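# Sort small balls from jar into can, lid on

## Task

Move all the small balls, which are the only ones that pass through the gap in the jar's loosely fitted lid, into the can, while the large balls stay inside the jar. At the end the jar and the can must both stand upright, and the lid must still be on the jar.

## Robot and tools

Robot: one arm on a base (possibly tilted relative to the table) carrying a five-finger right hand. Each call moves this single arm, so every row describes one hand only.

Scene frame: origin on the table surface straight under the arm's base, +z up, +y to the left when facing along +x. Reported poses (end_effector_position in m, end_effector_quat_wxyz) and velocities are in this frame and may be off by a few cm.

Hand point: a point fixed to the palm, 0.05 m in front of it and 0.15 m out from the wrist flange. Its +z runs along straight fingers, +y out of the palm, +x across the palm away from the thumb. Straight fingers extend 0.06-0.07 m past the point and sit 0.06 m behind it (-y). A bracket on the little-finger side of the wrist can strike objects. With fingers level, the wrist can hang up to 0.11 m (palm down) or 0.23 m (palm up) below the point and meet the table first.

A row has 14 numbers, each in [-1, 1]: dx, dy, dz, rx, ry, rz, little, ring, middle, index, thumb_bend, thumb_turn, force_limit, speed.
- dx..rz: an offset, not a pose, measured from the current Hand target along that target's own axes. 1.0 equals 0.6 m or 180 degrees; rx, ry, rz form one rotation vector. Orientation is clipped each step to within 32 degrees of the measured one.
- Fingers and thumb_bend: -1 straight/open, +1 curled/closed. thumb_turn: -1 beside the palm, +1 opposite the fingers. These are absolute targets; a 0 is a real command, so resend your last hand numbers to keep a grip.
- force_limit: stop force for closing, about 0 N at -1 up to 10 N at +1 (15 N for the two thumb motors). speed: rises linearly to full at +0.48, full beyond. Close at -0.94 or slower for gentle grips. Thumb in front of palm grips things roughly 0.035-0.065 m thick.

Tools:
- execute_actions(actions, cameras): actions is a list of actions; each action is up to 15 rows, one per 1/30 s step, the last row held to fill 15 steps. All rows of an action count from the Hand target at that action's start, so repeating an offset keeps moving further. An empty list just returns state and pictures.
- move(target, speed, blend, stop_force, zero, blocking, cameras): target is one 14-number row or up to 15 rows; all offsets count from the same starting Hand target, in its axes. speed in m/s, 0.002-3.6 (default 0.25), turns up to twice that in rad/s; may be one value per target. blend in m rounds corners in a list. stop_force in N (3-120) halts the path when push against the motion exceeds it since the last zero; omit it when backing off a contact. zero (default true) rezeroes before the move. blocking=false returns after 0.5 s while the move continues (not allowed with stop_force). The result adds a move: line with the ending (done, off_target, moving, held, fault) and limits acting (paced = pose clipped, held = steps withheld). done only means within 3 mm and 2 degrees; it says nothing about contact.
- wait(seconds 0-10, cameras): let time pass holding the last command.
- stop(cameras): brakes a running move; fingers keep going.
- zoom_image(camera, region): camera is cam_high, cam_low or cam_wrist; region [x0, y0, x1, y1] in image pixels, at most 504x504, from the latest image.
- show_instructions(): shows the reference image(s).
- zero_wrist_force(): takes the current wrist reading as zero, also for stop_force.
- finished_scene(scene): ends the current scene irreversibly; pass the scene number printed at the end of results.

Cameras: cam_high, cam_low, cam_wrist, each 896x504; calibration is given in the session and may be slightly off.

Result lines: Hand target (last commanded pose after clipping; next offsets start here; the hand often rests short of it, so send the gap as an offset), joint positions, torques and velocities ("within noise" means still), Wrist force/torque in the hand's own axes plus the peak since last shown, and per-motor hand_measured, hand_stopped_by (moving, target, force, stalled, fault) and hand_load_n (positive = finger pushed open; a dropped object shows as load near 0). Action results also list positions at some steps. MOTOR HOT warns of heat; at 85 °C the brakes engage for 30-60 s.

Cautions: keep moves slow near contact; the arm is stiff and a target just past a firm surface can cause a fault. A contact torque at a joint limit (139 N m shoulder/elbow, 26 N m wrists) or about 150 N of external force stops the arm for 10 s; held weight counts. Don't route paths near the base (shoulder posture can flip). Don't drop objects, release them while moving, slam, push hard or overload fingers, and never let anything leave the table. Loose objects may be nudged by outside disturbances, so check the final state before finishing.

Each tool is called after ">>>" by a JSON object that holds its "name" and its "arguments", one argument or row to a line.

Reference images:

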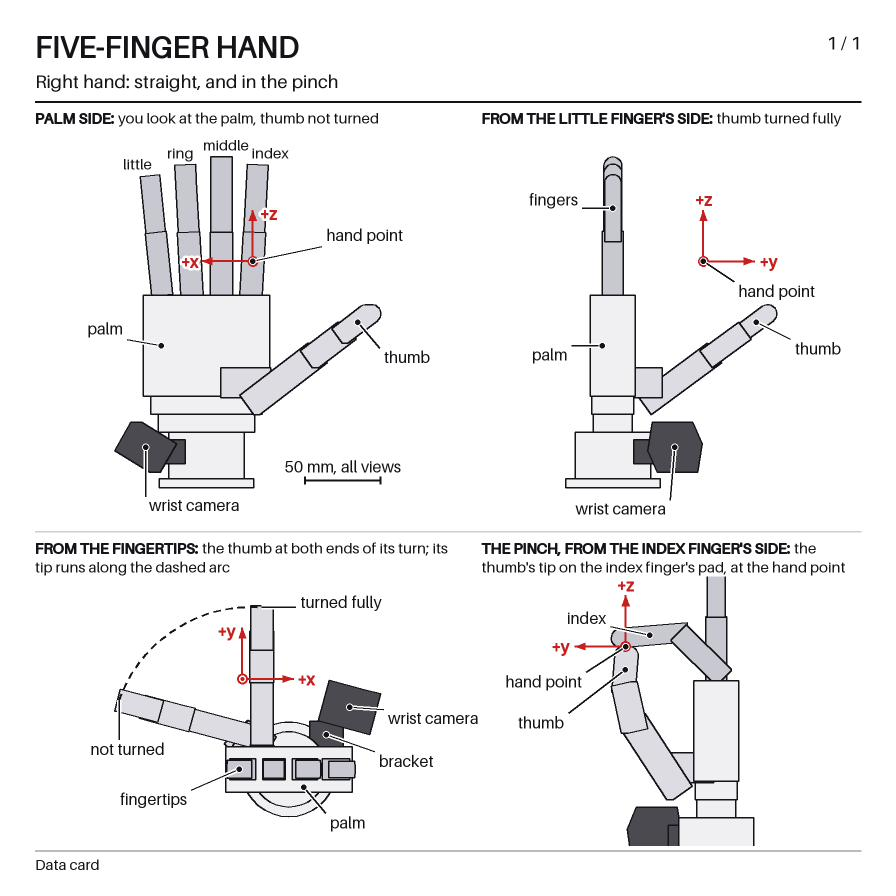

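## Session

I'll start by looking at the scene.

>>> {"name": "execute_actions", "arguments": {
  "actions": []
}}

Scene clock: 0.00 s.
end_effector_position=(+0.3826, -0.0094, +0.1678) hand_measured=(-1.000, -1.000, -1.000, -1.000, -1.000, -1.000) hand_load_n=(+0.0, +0.0, +0.0, +0.0, +0.0, +0.0) hand_stopped_by=(target, target, target, target, target, target) hand_force_limit=0.00 hand_speed=-0.80 end_effector_quat_wxyz=(-0.095, +0.266, +0.946, -0.157)
Joint positions: [-0.28 -1.223 1.765 1.252 1.911 -1.25]
Joint velocities: within noise
Joint torques (N m): no reading
Wrist force (N): no reading
Wrist torque (N m): no reading
Wrist force, peak (N): no reading
Hand target: +0.3826, -0.0094, +0.1678; -0.095, +0.266, +0.946, -0.157

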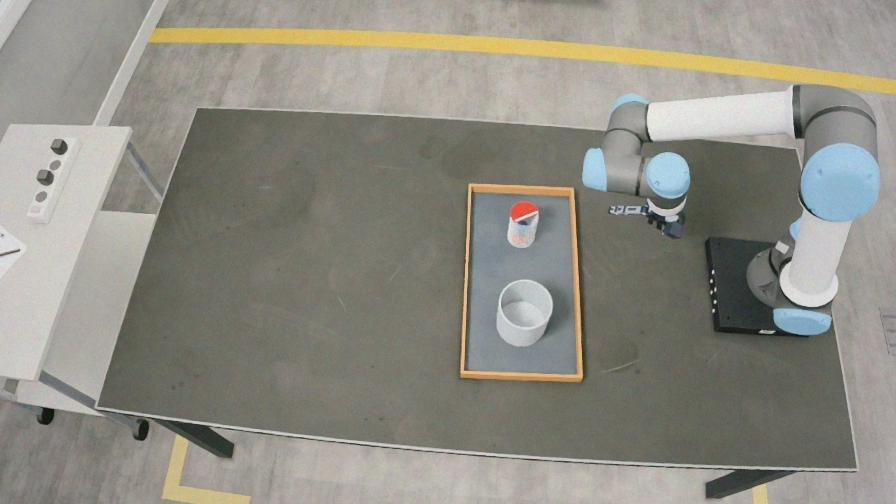

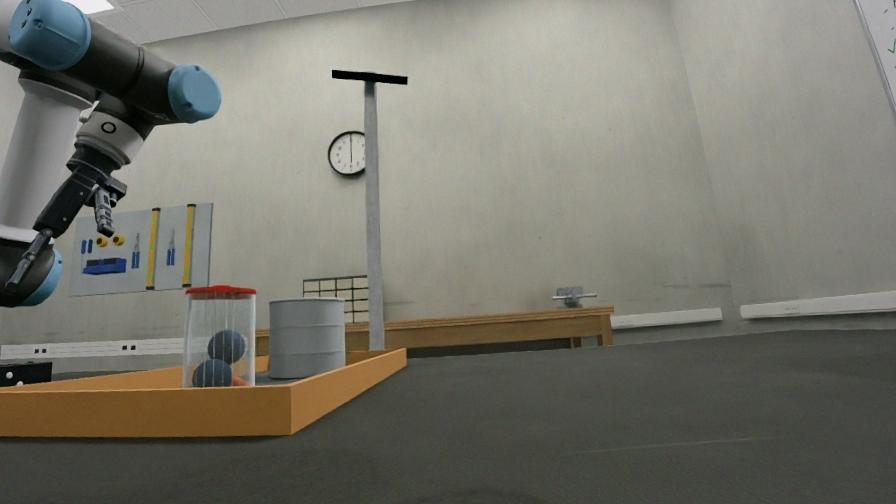

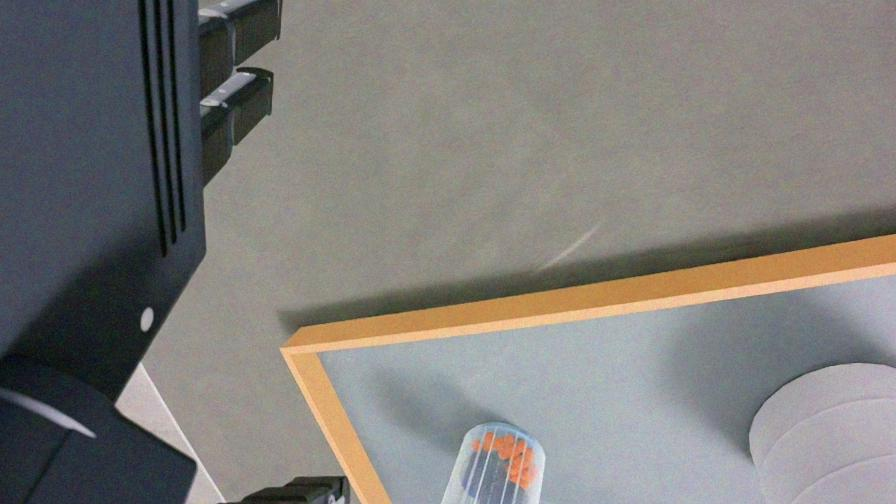

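>>> {"name": "zoom_image", "arguments": {
  "camera": "cam_high",
  "region": [440, 160, 620, 400]
}}

>>> {"name": "zoom_image", "arguments": {
  "camera": "cam_high",
  "region": [490, 190, 560, 260]
}}

>>> {"name": "zoom_image", "arguments": {
  "camera": "cam_low",
  "region": [150, 260, 410, 440]
}}

>>> {"name": "zoom_image", "arguments": {
  "camera": "cam_wrist",
  "region": [392, 380, 592, 504]
}}

Scaled by 2.100 from the camera's 896x504 image, which has a finer 1280x720 frame.

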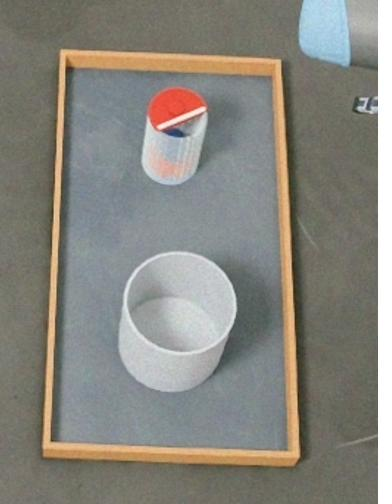

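Scaled by 7.200 from the camera's 896x504 image, which has a finer 1280x720 frame.

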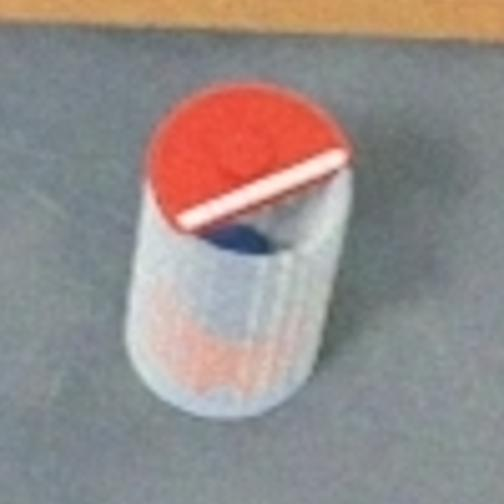

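Scaled by 1.938 from the camera's 896x504 image, which has a finer 1280x720 frame.

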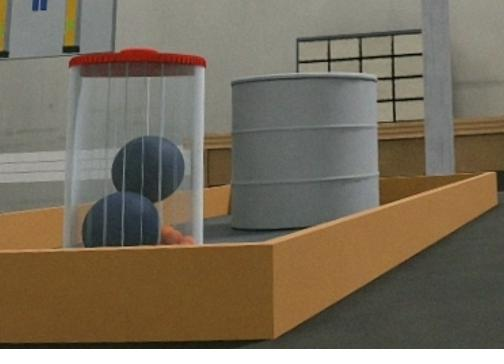

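Scaled by 2.520 from the camera's 896x504 image, which has a finer 1280x720 frame.

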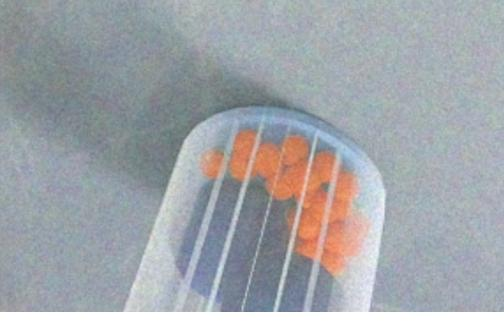

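>>> {"name": "zoom_image", "arguments": {
  "camera": "cam_low",
  "region": [170, 275, 270, 395]
}}

>>> {"name": "zoom_image", "arguments": {
  "camera": "cam_low",
  "region": [255, 285, 355, 395]
}}

>>> {"name": "zoom_image", "arguments": {
  "camera": "cam_high",
  "region": [490, 270, 560, 350]
}}

>>> {"name": "zoom_image", "arguments": {
  "camera": "cam_high",
  "region": [580, 140, 720, 250]
}}

>>> {"name": "zoom_image", "arguments": {
  "camera": "cam_low",
  "region": [0, 120, 160, 320]
}}

Scaled by 4.200 from the camera's 896x504 image, which has a finer 1280x720 frame.

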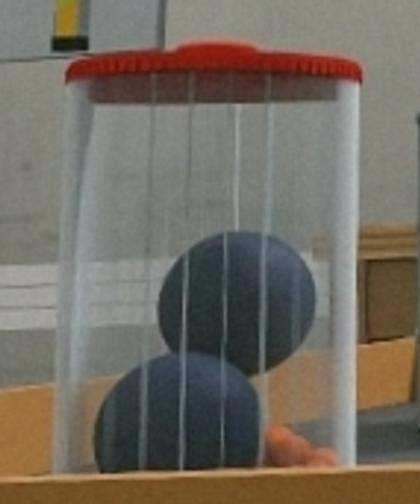

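Scaled by 4.582 from the camera's 896x504 image, which has a finer 1280x720 frame.

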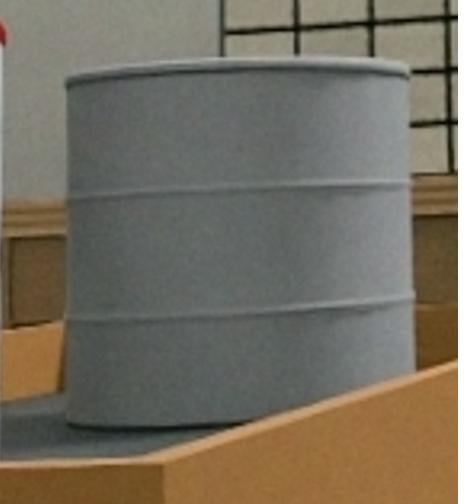

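Scaled by 6.300 from the camera's 896x504 image, which has a finer 1280x720 frame.

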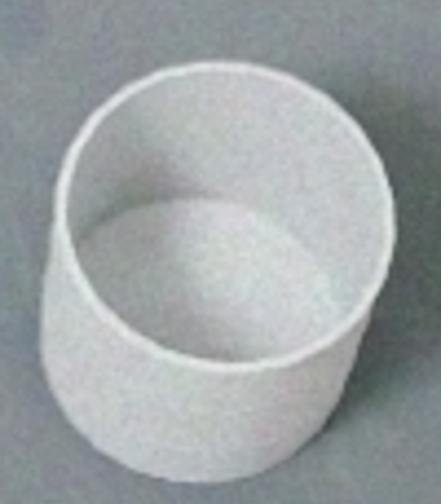

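Scaled by 3.600 from the camera's 896x504 image, which has a finer 1280x720 frame.

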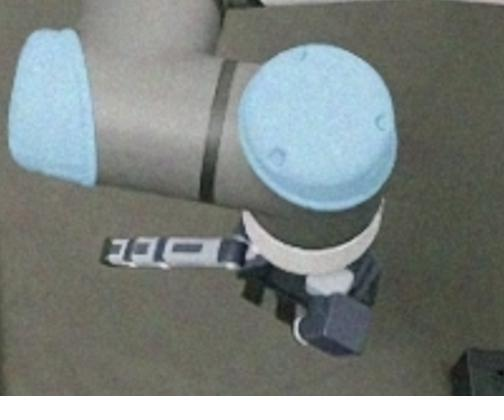

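Scaled by 2.520 from the camera's 896x504 image, which has a finer 1280x720 frame.

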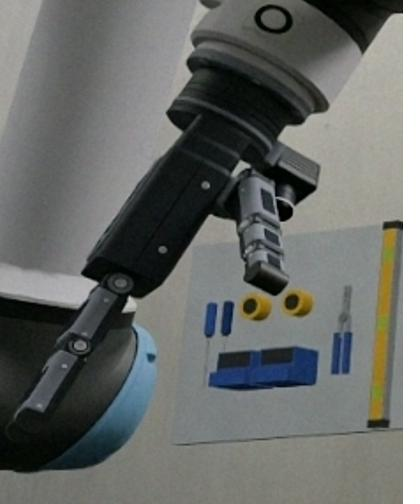

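>>> {"name": "move", "arguments": {
  "target": [
    [-0.1528, -0.2483, -0.1948, -0.1208, -0.2713, -0.0405, -1, -1, -1, -1, -1, -1, 0, -0.8],
    [-0.4602, -0.1332, -0.1447, -0.2415, -0.5426, -0.0809, -1, -1, -1, -1, -1, -1, 0, -0.8]
  ],
  "speed": 0.3,
  "blend": 0.05
}}

Scene clock: 18.27 s.
end_effector_position=(+0.5998, -0.1996, +0.2502) hand_measured=(-1.000, -1.000, -1.000, -1.000, -1.000, -1.000) hand_load_n=(+0.0, +0.0, +0.0, +0.0, +0.0, +0.0) hand_stopped_by=(target, target, target, target, target, target) hand_force_limit=0.00 hand_speed=-0.80 end_effector_quat_wxyz=(+0.706, -0.031, +0.707, +0.031) end_effector_velocity=(+0.000, -0.002, +0.000) end_effector_angular_velocity=(-0.001, -0.003, -0.002)
Joint positions: [-0.968 -1.184 1.954 -0.708 0.53 -1.642]
Joint velocities: [-0.001 0.001 0 -0.006 0.001 0.003]
Joint torques (N m): [-4.83 -20.27 -20.61 -2.55 -1.94 1.66]
Wrist force (N): [-2.9 0.7 2.0]
Wrist torque (N m): [-0.26 -0.43 -0.20]
Wrist force, peak (N): [-3.3 0.8 2.3]
Hand target: +0.5998, -0.1996, +0.2502; +0.706, -0.031, +0.707, +0.032
Off the commanded pose: 0.000 m, 0 deg.
move: done
camera_calibration:
cam_wrist: T_world_to_cam=[[-0.12391, 0.962524, -0.241233, 0.321133], [-0.589808, 0.12406, 0.797957, 0.164897], [0.797981, 0.241156, 0.552332, -0.454418], [0, 0, 0, 1]] pos_world=[0.499666, -0.21997, 0.196877]

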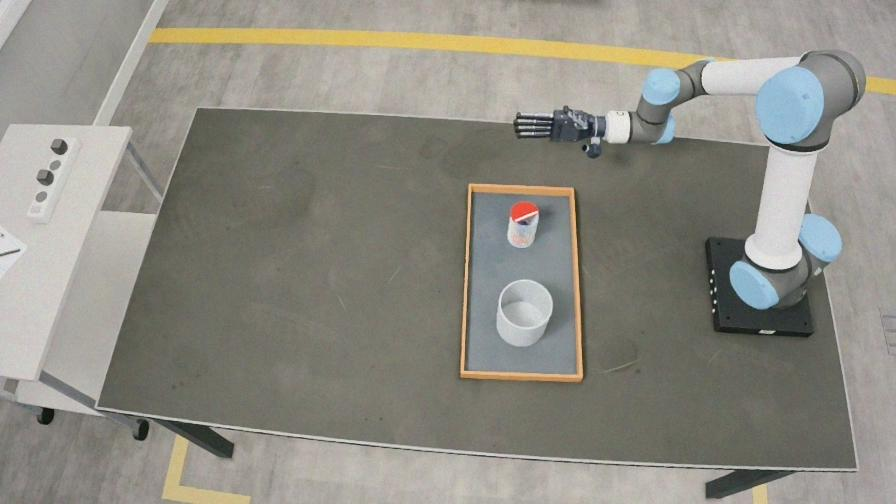

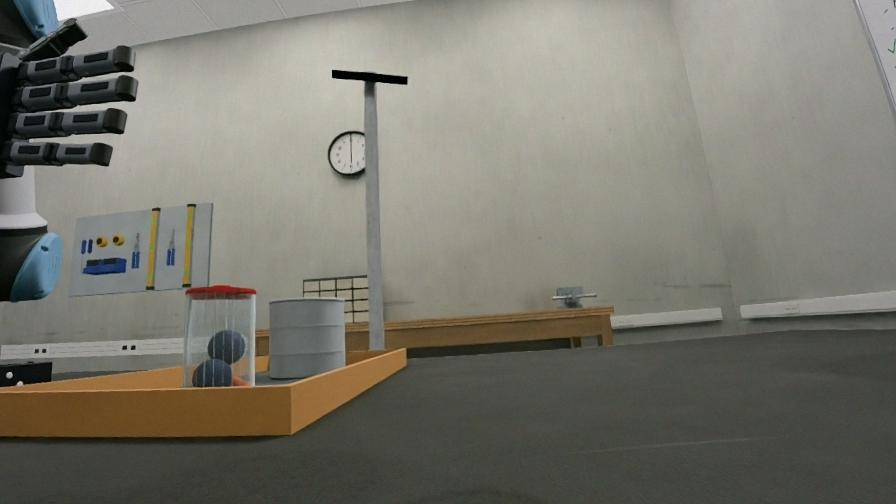

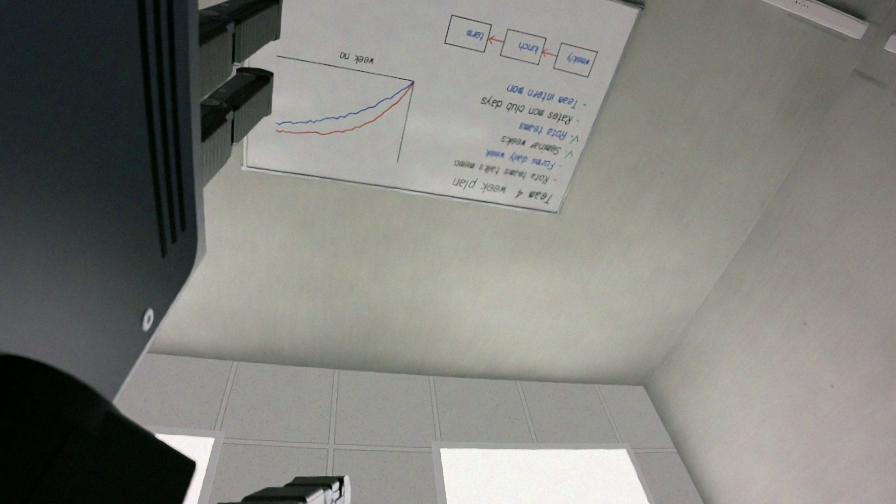

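>>> {"name": "move", "arguments": {
  "target": [0.1503, 0.0213, 0.0357, 0, 0, 0, -1, -1, -1, 0.8, -1, -1, 0, -0.4],
  "speed": 0.2
}}

>>> {"name": "zoom_image", "arguments": {
  "camera": "cam_high",
  "region": [480, 120, 620, 260]
}}

>>> {"name": "zoom_image", "arguments": {
  "camera": "cam_low",
  "region": [0, 130, 280, 400]
}}

Scene clock: 25.77 s.
end_effector_position=(+0.6200, -0.1850, +0.1600) hand_measured=(-1.000, -1.000, -1.000, +0.800, -1.000, -1.000) hand_load_n=(+0.0, +0.0, +0.0, +0.0, +0.0, +0.0) hand_stopped_by=(target, target, target, target, target, target) hand_force_limit=0.00 hand_speed=-0.40 end_effector_quat_wxyz=(+0.706, -0.031, +0.707, +0.032)
Joint positions: [-0.919 -0.995 1.98 -0.928 0.58 -1.636]
Joint velocities: within noise
Joint torques (N m): [-6.21 -25.2 -7.32 -2.76 -1.42 -1.29]
Wrist force (N): [-3.1 0.8 2.0]
Wrist torque (N m): [-0.24 -0.40 -0.20]
Wrist force, peak (N): [-4.9 0.4 1.8]
Hand target: +0.6199, -0.1850, +0.1600; +0.706, -0.031, +0.707, +0.032
Off the commanded pose: 0.000 m, 0 deg.
move: done
camera_calibration:
cam_wrist: T_world_to_cam=[[-0.12396, 0.962505, -0.241283, 0.287851], [-0.589883, 0.12405, 0.797904, 0.247019], [0.797918, 0.241237, 0.552388, -0.424194], [0, 0, 0, 1]] pos_world=[0.519866, -0.20537, 0.106676]

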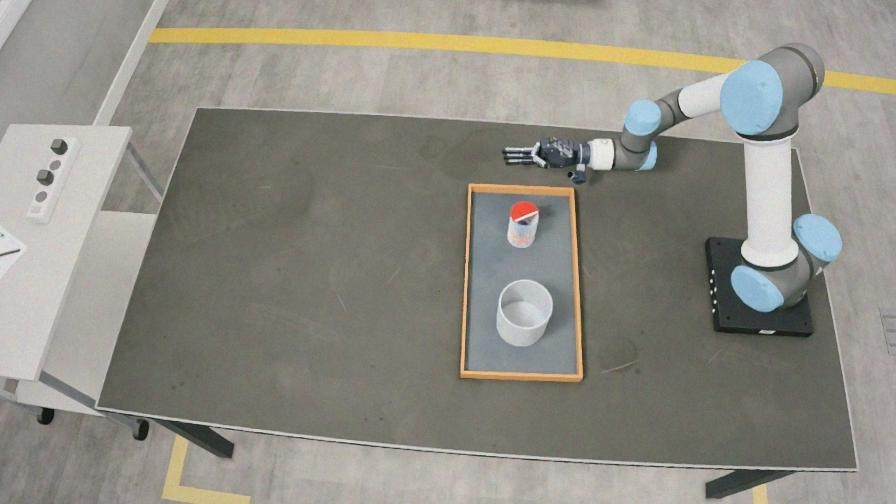

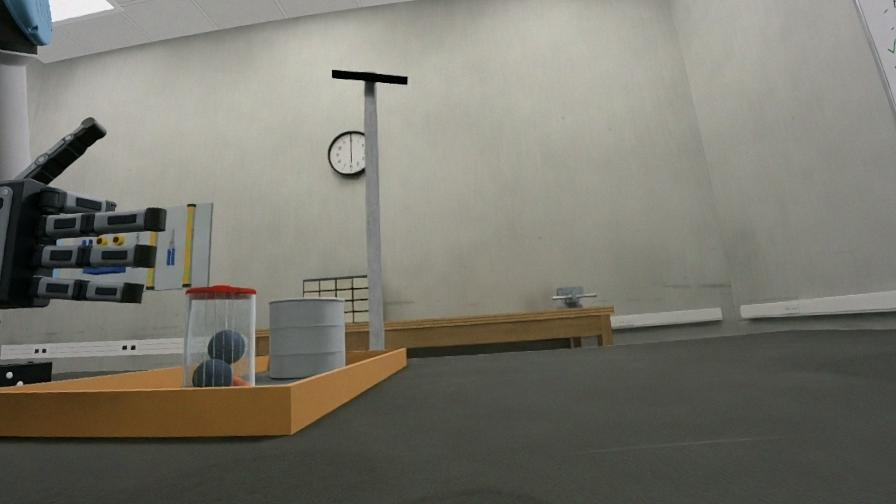

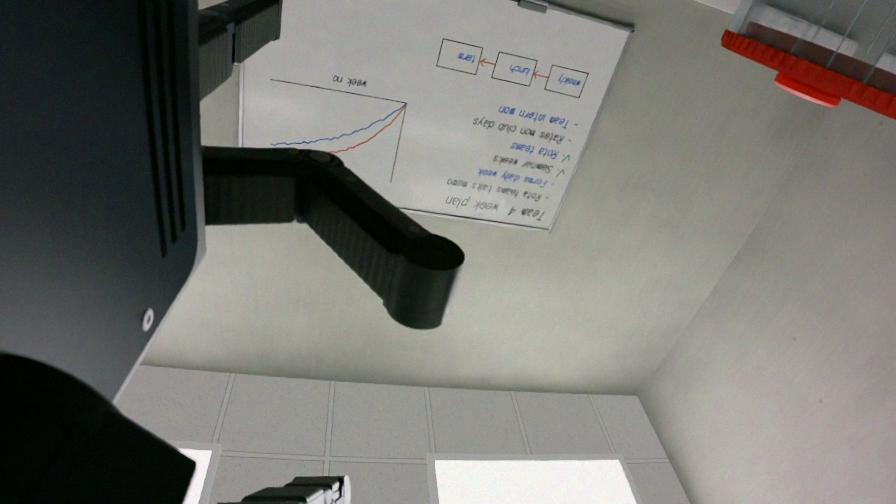

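Scaled by 3.600 from the camera's 896x504 image, which has a finer 1280x720 frame.

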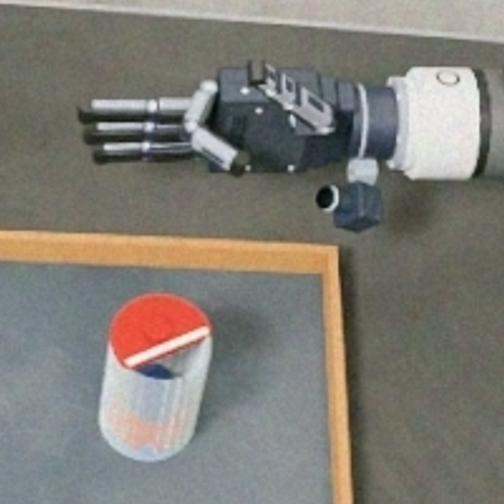

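Scaled by 1.800 from the camera's 896x504 image, which has a finer 1280x720 frame.

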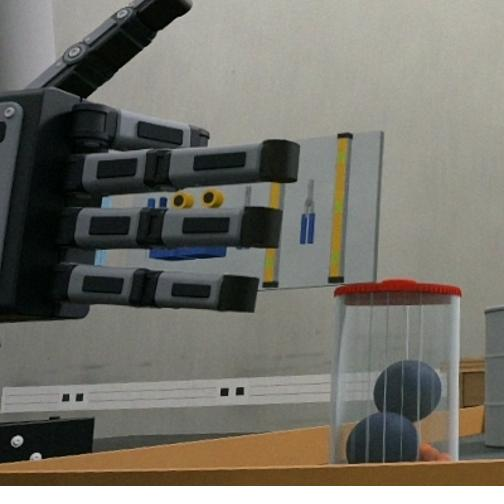

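>>> {"name": "zoom_image", "arguments": {
  "camera": "cam_wrist",
  "region": [696, 0, 896, 130]
}}

Scaled by 2.520 from the camera's 896x504 image, which has a finer 1280x720 frame.

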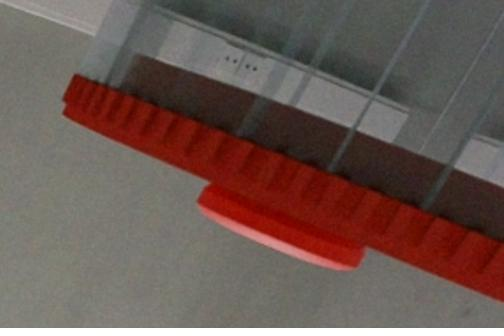

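>>> {"name": "move", "arguments": {
  "target": [0.04, 0.125, 0.0517, 0, 0, 0, -1, -1, -1, 1.0, -1, -1, 0, -0.4],
  "speed": 0.12
}}

>>> {"name": "zoom_image", "arguments": {
  "camera": "cam_wrist",
  "region": [400, 0, 896, 300]
}}

>>> {"name": "zoom_image", "arguments": {
  "camera": "cam_high",
  "region": [480, 140, 620, 260]
}}

>>> {"name": "zoom_image", "arguments": {
  "camera": "cam_low",
  "region": [80, 150, 280, 400]
}}

Scene clock: 35.00 s.
end_effector_position=(+0.6441, -0.1075, +0.1359) hand_measured=(-1.000, -1.000, -1.000, +1.000, -1.000, -1.000) hand_load_n=(+0.0, +0.0, +0.0, +0.0, +0.0, +0.0) hand_stopped_by=(target, target, target, target, target, target) hand_force_limit=0.00 hand_speed=-0.40 end_effector_quat_wxyz=(+0.706, -0.031, +0.707, +0.032)
Joint positions: [-0.758 -0.963 2.041 -1.032 0.74 -1.623]
Joint velocities: within noise
Joint torques (N m): [7.96 -39.36 -17.56 1.14 -0.03 -0.69]
Wrist force (N): [-3.2 0.9 1.8]
Wrist torque (N m): [-0.22 -0.38 -0.21]
Wrist force, peak (N): [-2.8 1.7 2.3]
Hand target: +0.6442, -0.1075, +0.1360; +0.706, -0.031, +0.707, +0.032
Off the commanded pose: 0.000 m, 0 deg.
move: done
camera_calibration:
cam_wrist: T_world_to_cam=[[-0.124095, 0.962563, -0.240984, 0.210607], [-0.58977, 0.123759, 0.798032, 0.270673], [0.79798, 0.241157, 0.552333, -0.448878], [0, 0, 0, 1]] pos_world=[0.543966, -0.12797, 0.0826773]

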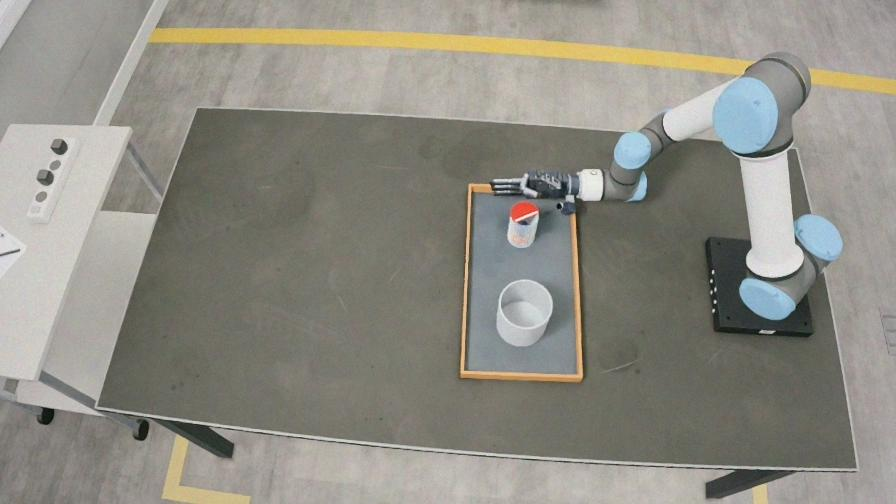

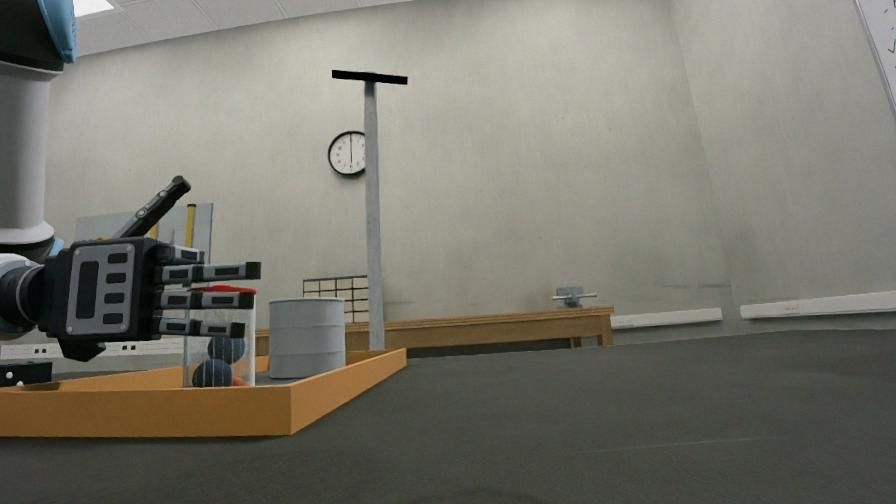

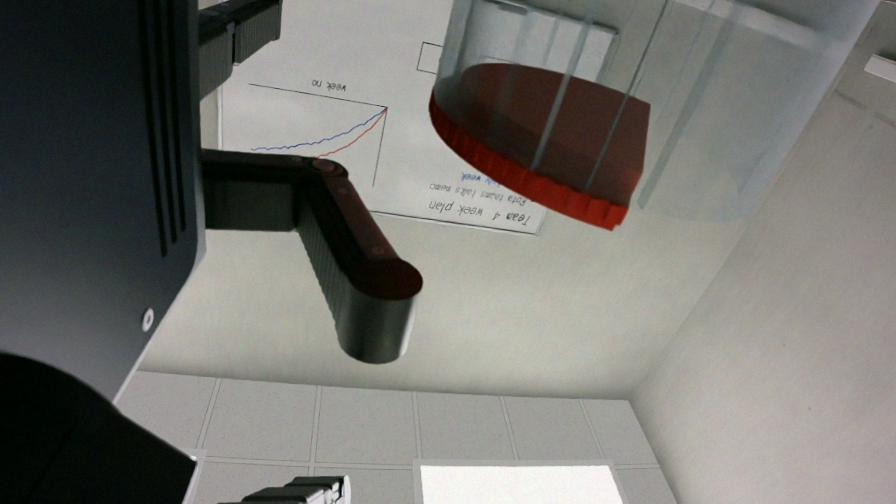

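Scaled by 1.016 from the camera's 896x504 image, which has a finer 1280x720 frame.

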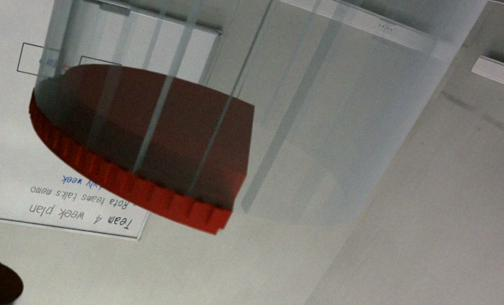

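Scaled by 3.600 from the camera's 896x504 image, which has a finer 1280x720 frame.

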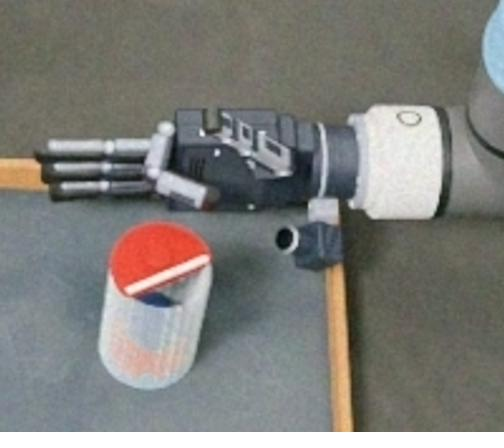

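Scaled by 2.016 from the camera's 896x504 image, which has a finer 1280x720 frame.

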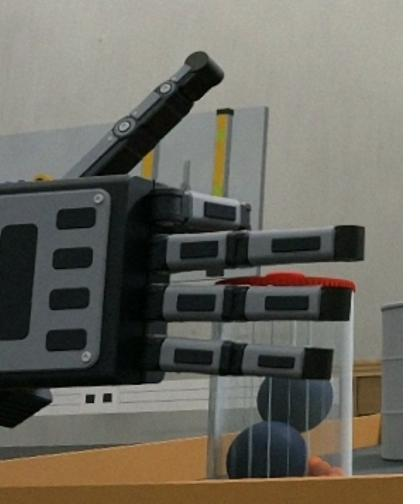

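>>> {"name": "execute_actions", "arguments": {
  "actions": []
}}

Scene clock: 37.27 s.
end_effector_position=(+0.6442, -0.1075, +0.1360) hand_measured=(-1.000, -1.000, -1.000, +1.000, -1.000, -1.000) hand_load_n=(+0.0, +0.0, +0.0, +0.0, +0.0, +0.0) hand_stopped_by=(target, target, target, target, target, target) hand_force_limit=0.00 hand_speed=-0.40 end_effector_quat_wxyz=(+0.706, -0.031, +0.707, +0.032)
Joint positions: [-0.758 -0.963 2.041 -1.032 0.74 -1.623]
Joint velocities: within noise
Joint torques (N m): [6.77 -38.9 -13.33 -1.4 1.41 -1.09]
Wrist force (N): [-3.0 0.9 2.1]
Wrist torque (N m): [-0.24 -0.42 -0.20]
Wrist force, peak (N): [-3.2 1.0 1.9]
Hand target: +0.6442, -0.1075, +0.1360; +0.706, -0.031, +0.707, +0.032
Off the commanded pose: 0.000 m, 0 deg.
camera_calibration:
cam_wrist: T_world_to_cam=[[-0.124017, 0.962517, -0.241207, 0.210493], [-0.589871, 0.123957, 0.797927, 0.270809], [0.797917, 0.241237, 0.552388, -0.448942], [0, 0, 0, 1]] pos_world=[0.544066, -0.12787, 0.0826765]

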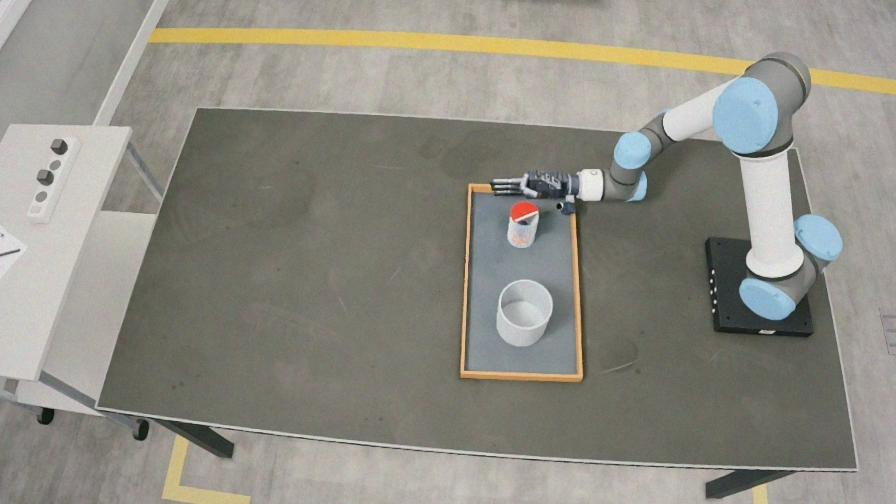

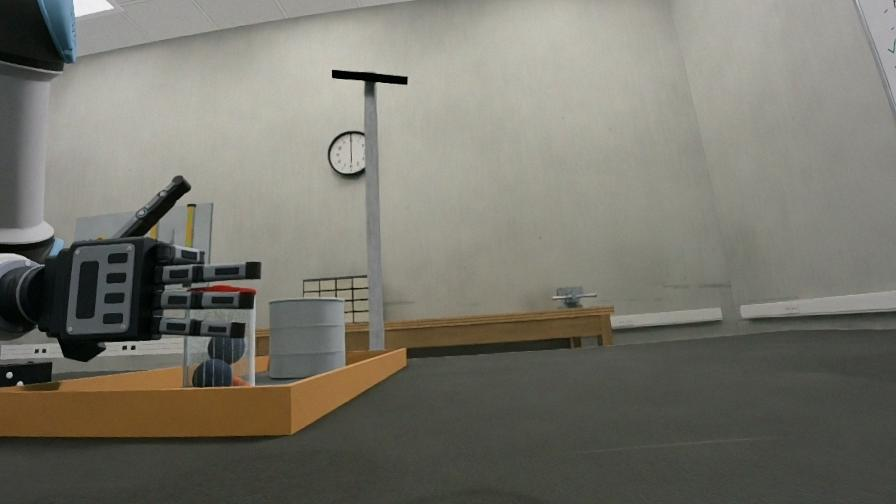

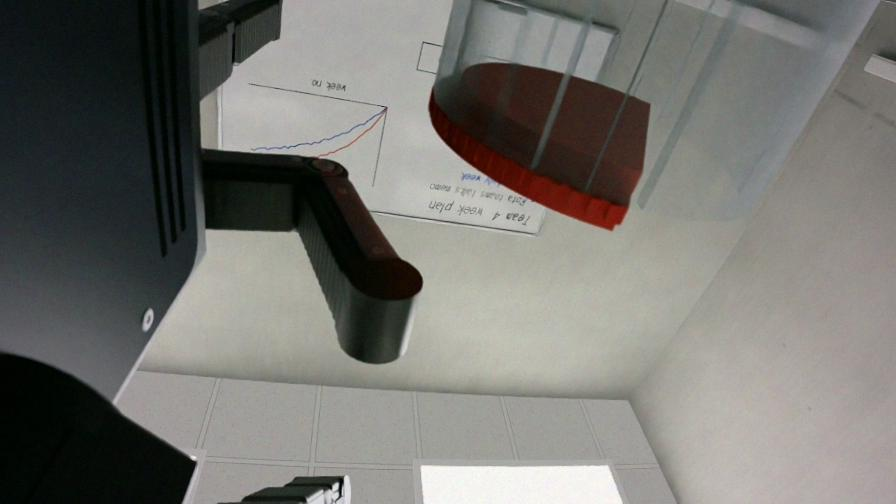

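>>> {"name": "zoom_image", "arguments": {
  "camera": "cam_wrist",
  "region": [380, 0, 896, 300]
}}

>>> {"name": "zoom_image", "arguments": {
  "camera": "cam_low",
  "region": [120, 220, 420, 440]
}}

>>> {"name": "zoom_image", "arguments": {
  "camera": "cam_high",
  "region": [450, 150, 600, 390]
}}

Region (380, 0, 896, 300) is 516x300 pixels. A region can be at most 504 by 504 pixels.

Scaled by 1.680 from the camera's 896x504 image, which has a finer 1280x720 frame.

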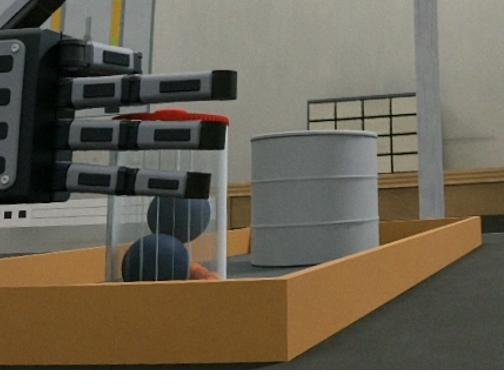

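Scaled by 2.100 from the camera's 896x504 image, which has a finer 1280x720 frame.

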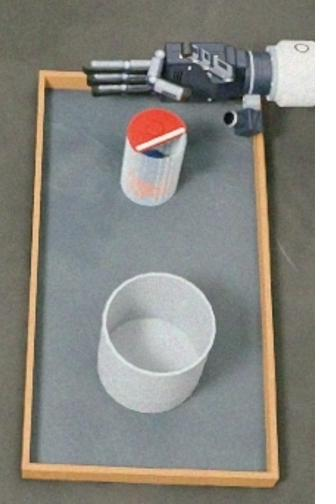

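>>> {"name": "zoom_image", "arguments": {
  "camera": "cam_wrist",
  "region": [392, 0, 896, 284]
}}

Scaled by 1.000.

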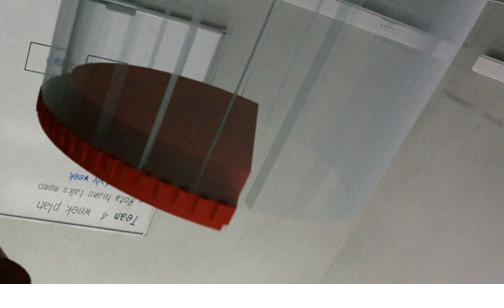

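>>> {"name": "zoom_image", "arguments": {
  "camera": "cam_wrist",
  "region": [420, 50, 670, 240]
}}

Scaled by 2.016 from the camera's 896x504 image, which has a finer 1280x720 frame.

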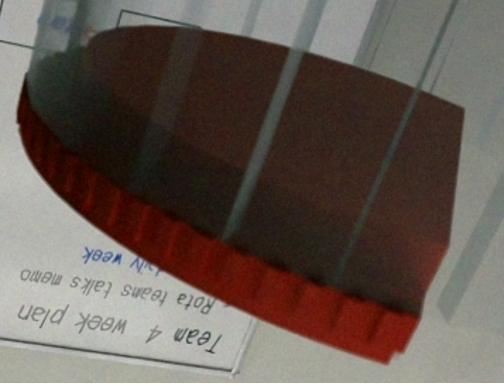

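>>> {"name": "move", "arguments": {
  "target": [0, 0.0687, 0, 0, 0, 0, -1, -1, -1, 1.0, -1, -1, 0, -0.4],
  "speed": 0.08,
  "stop_force": 4
}}

Scene clock: 53.40 s.
end_effector_position=(+0.6405, -0.0665, +0.1360) hand_measured=(-1.000, -1.000, -1.000, +1.000, -1.000, -1.000) hand_load_n=(+0.0, +0.0, +0.0, +0.0, +0.0, -0.5) hand_stopped_by=(target, target, target, target, target, target) hand_force_limit=0.00 hand_speed=-0.40 end_effector_quat_wxyz=(+0.706, -0.031, +0.707, +0.032)
Joint positions: [-0.689 -0.987 2.1 -1.07 0.81 -1.618]
Joint velocities: within noise
Joint torques (N m): [7.42 -22.01 -13.9 1.29 1.04 -0.96]
Wrist force (N): [-3.0 0.9 1.9]
Wrist torque (N m): [-0.22 -0.41 -0.19]
Wrist force, peak (N): [-3.3 1.2 1.9]
Hand target: +0.6405, -0.0664, +0.1360; +0.706, -0.031, +0.707, +0.032
Off the commanded pose: 0.000 m, 0 deg.
move: done
camera_calibration:
cam_wrist: T_world_to_cam=[[-0.123941, 0.96254, -0.241153, 0.170527], [-0.589861, 0.12396, 0.797933, 0.263539], [0.797936, 0.241143, 0.552401, -0.4559], [0, 0, 0, 1]] pos_world=[0.540366, -0.08687, 0.0826767]

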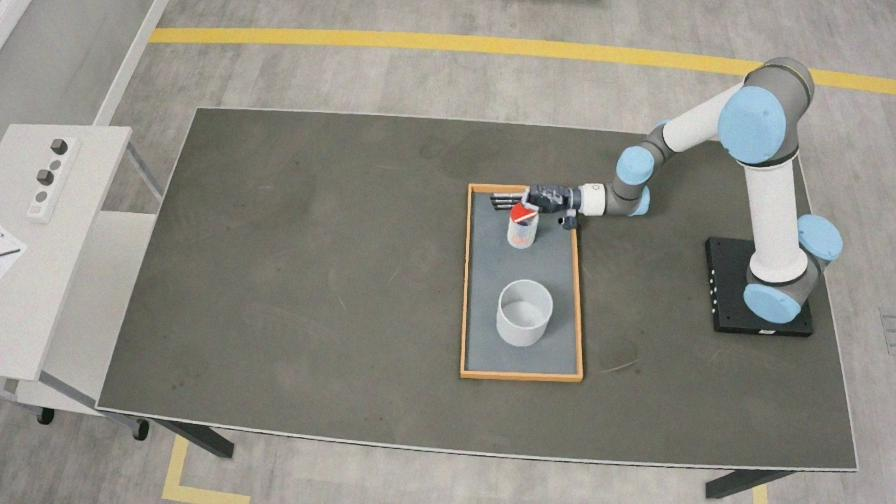

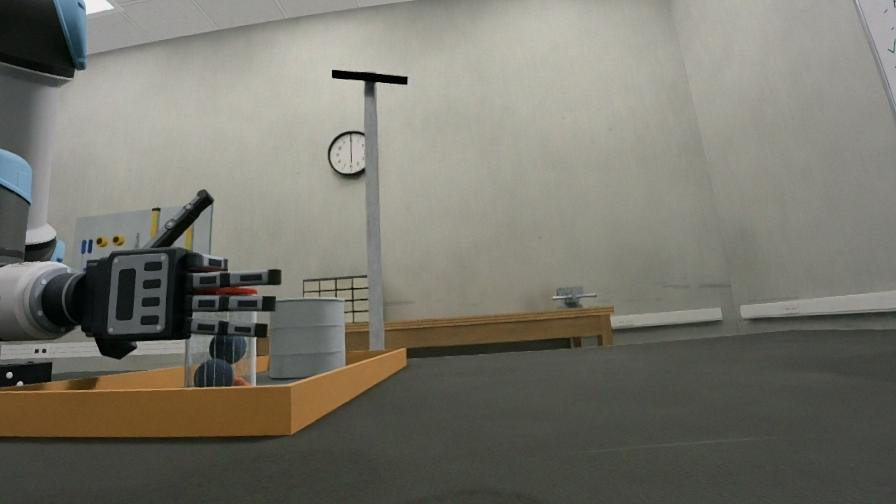

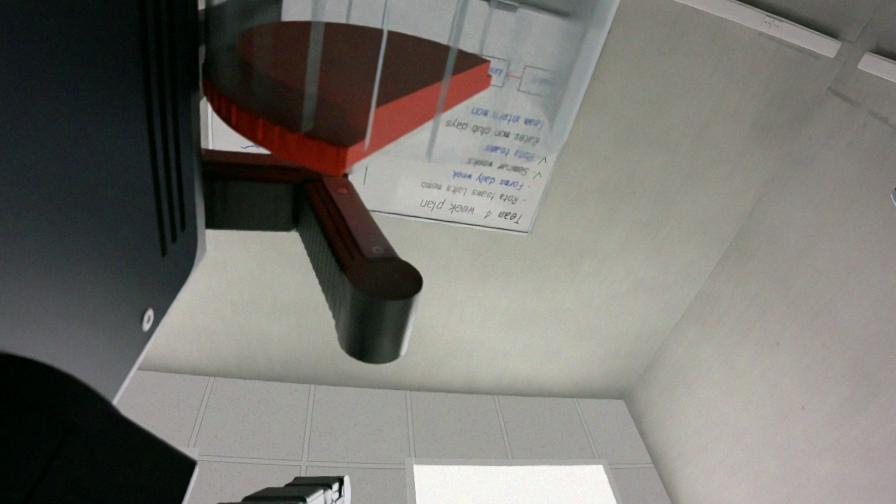

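>>> {"name": "zoom_image", "arguments": {
  "camera": "cam_wrist",
  "region": [190, 0, 520, 200]
}}

>>> {"name": "zoom_image", "arguments": {
  "camera": "cam_high",
  "region": [480, 160, 600, 260]
}}

>>> {"name": "zoom_image", "arguments": {
  "camera": "cam_low",
  "region": [160, 230, 320, 400]
}}

Scaled by 1.527 from the camera's 896x504 image, which has a finer 1280x720 frame.

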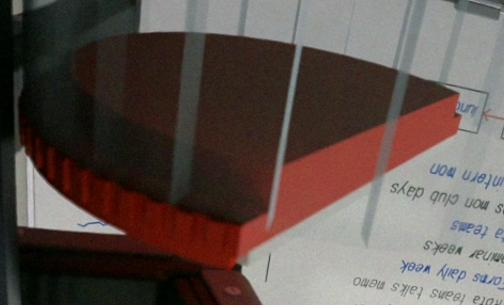

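Scaled by 4.200 from the camera's 896x504 image, which has a finer 1280x720 frame.

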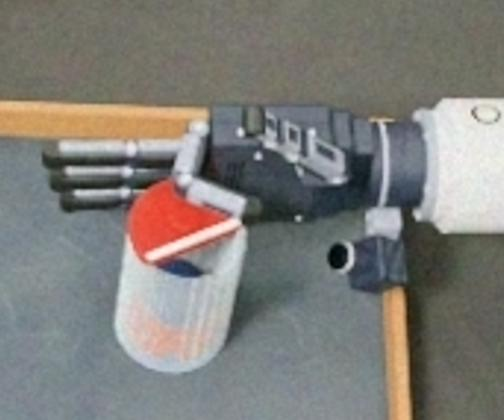

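Scaled by 2.965 from the camera's 896x504 image, which has a finer 1280x720 frame.

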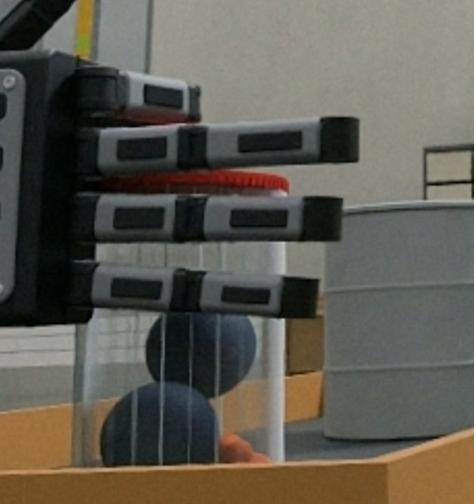

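>>> {"name": "zoom_image", "arguments": {
  "camera": "cam_wrist",
  "region": [190, 130, 450, 380]
}}

Scaled by 1.938 from the camera's 896x504 image, which has a finer 1280x720 frame.

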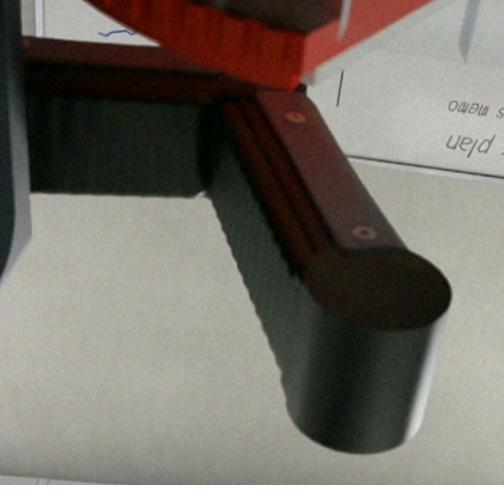

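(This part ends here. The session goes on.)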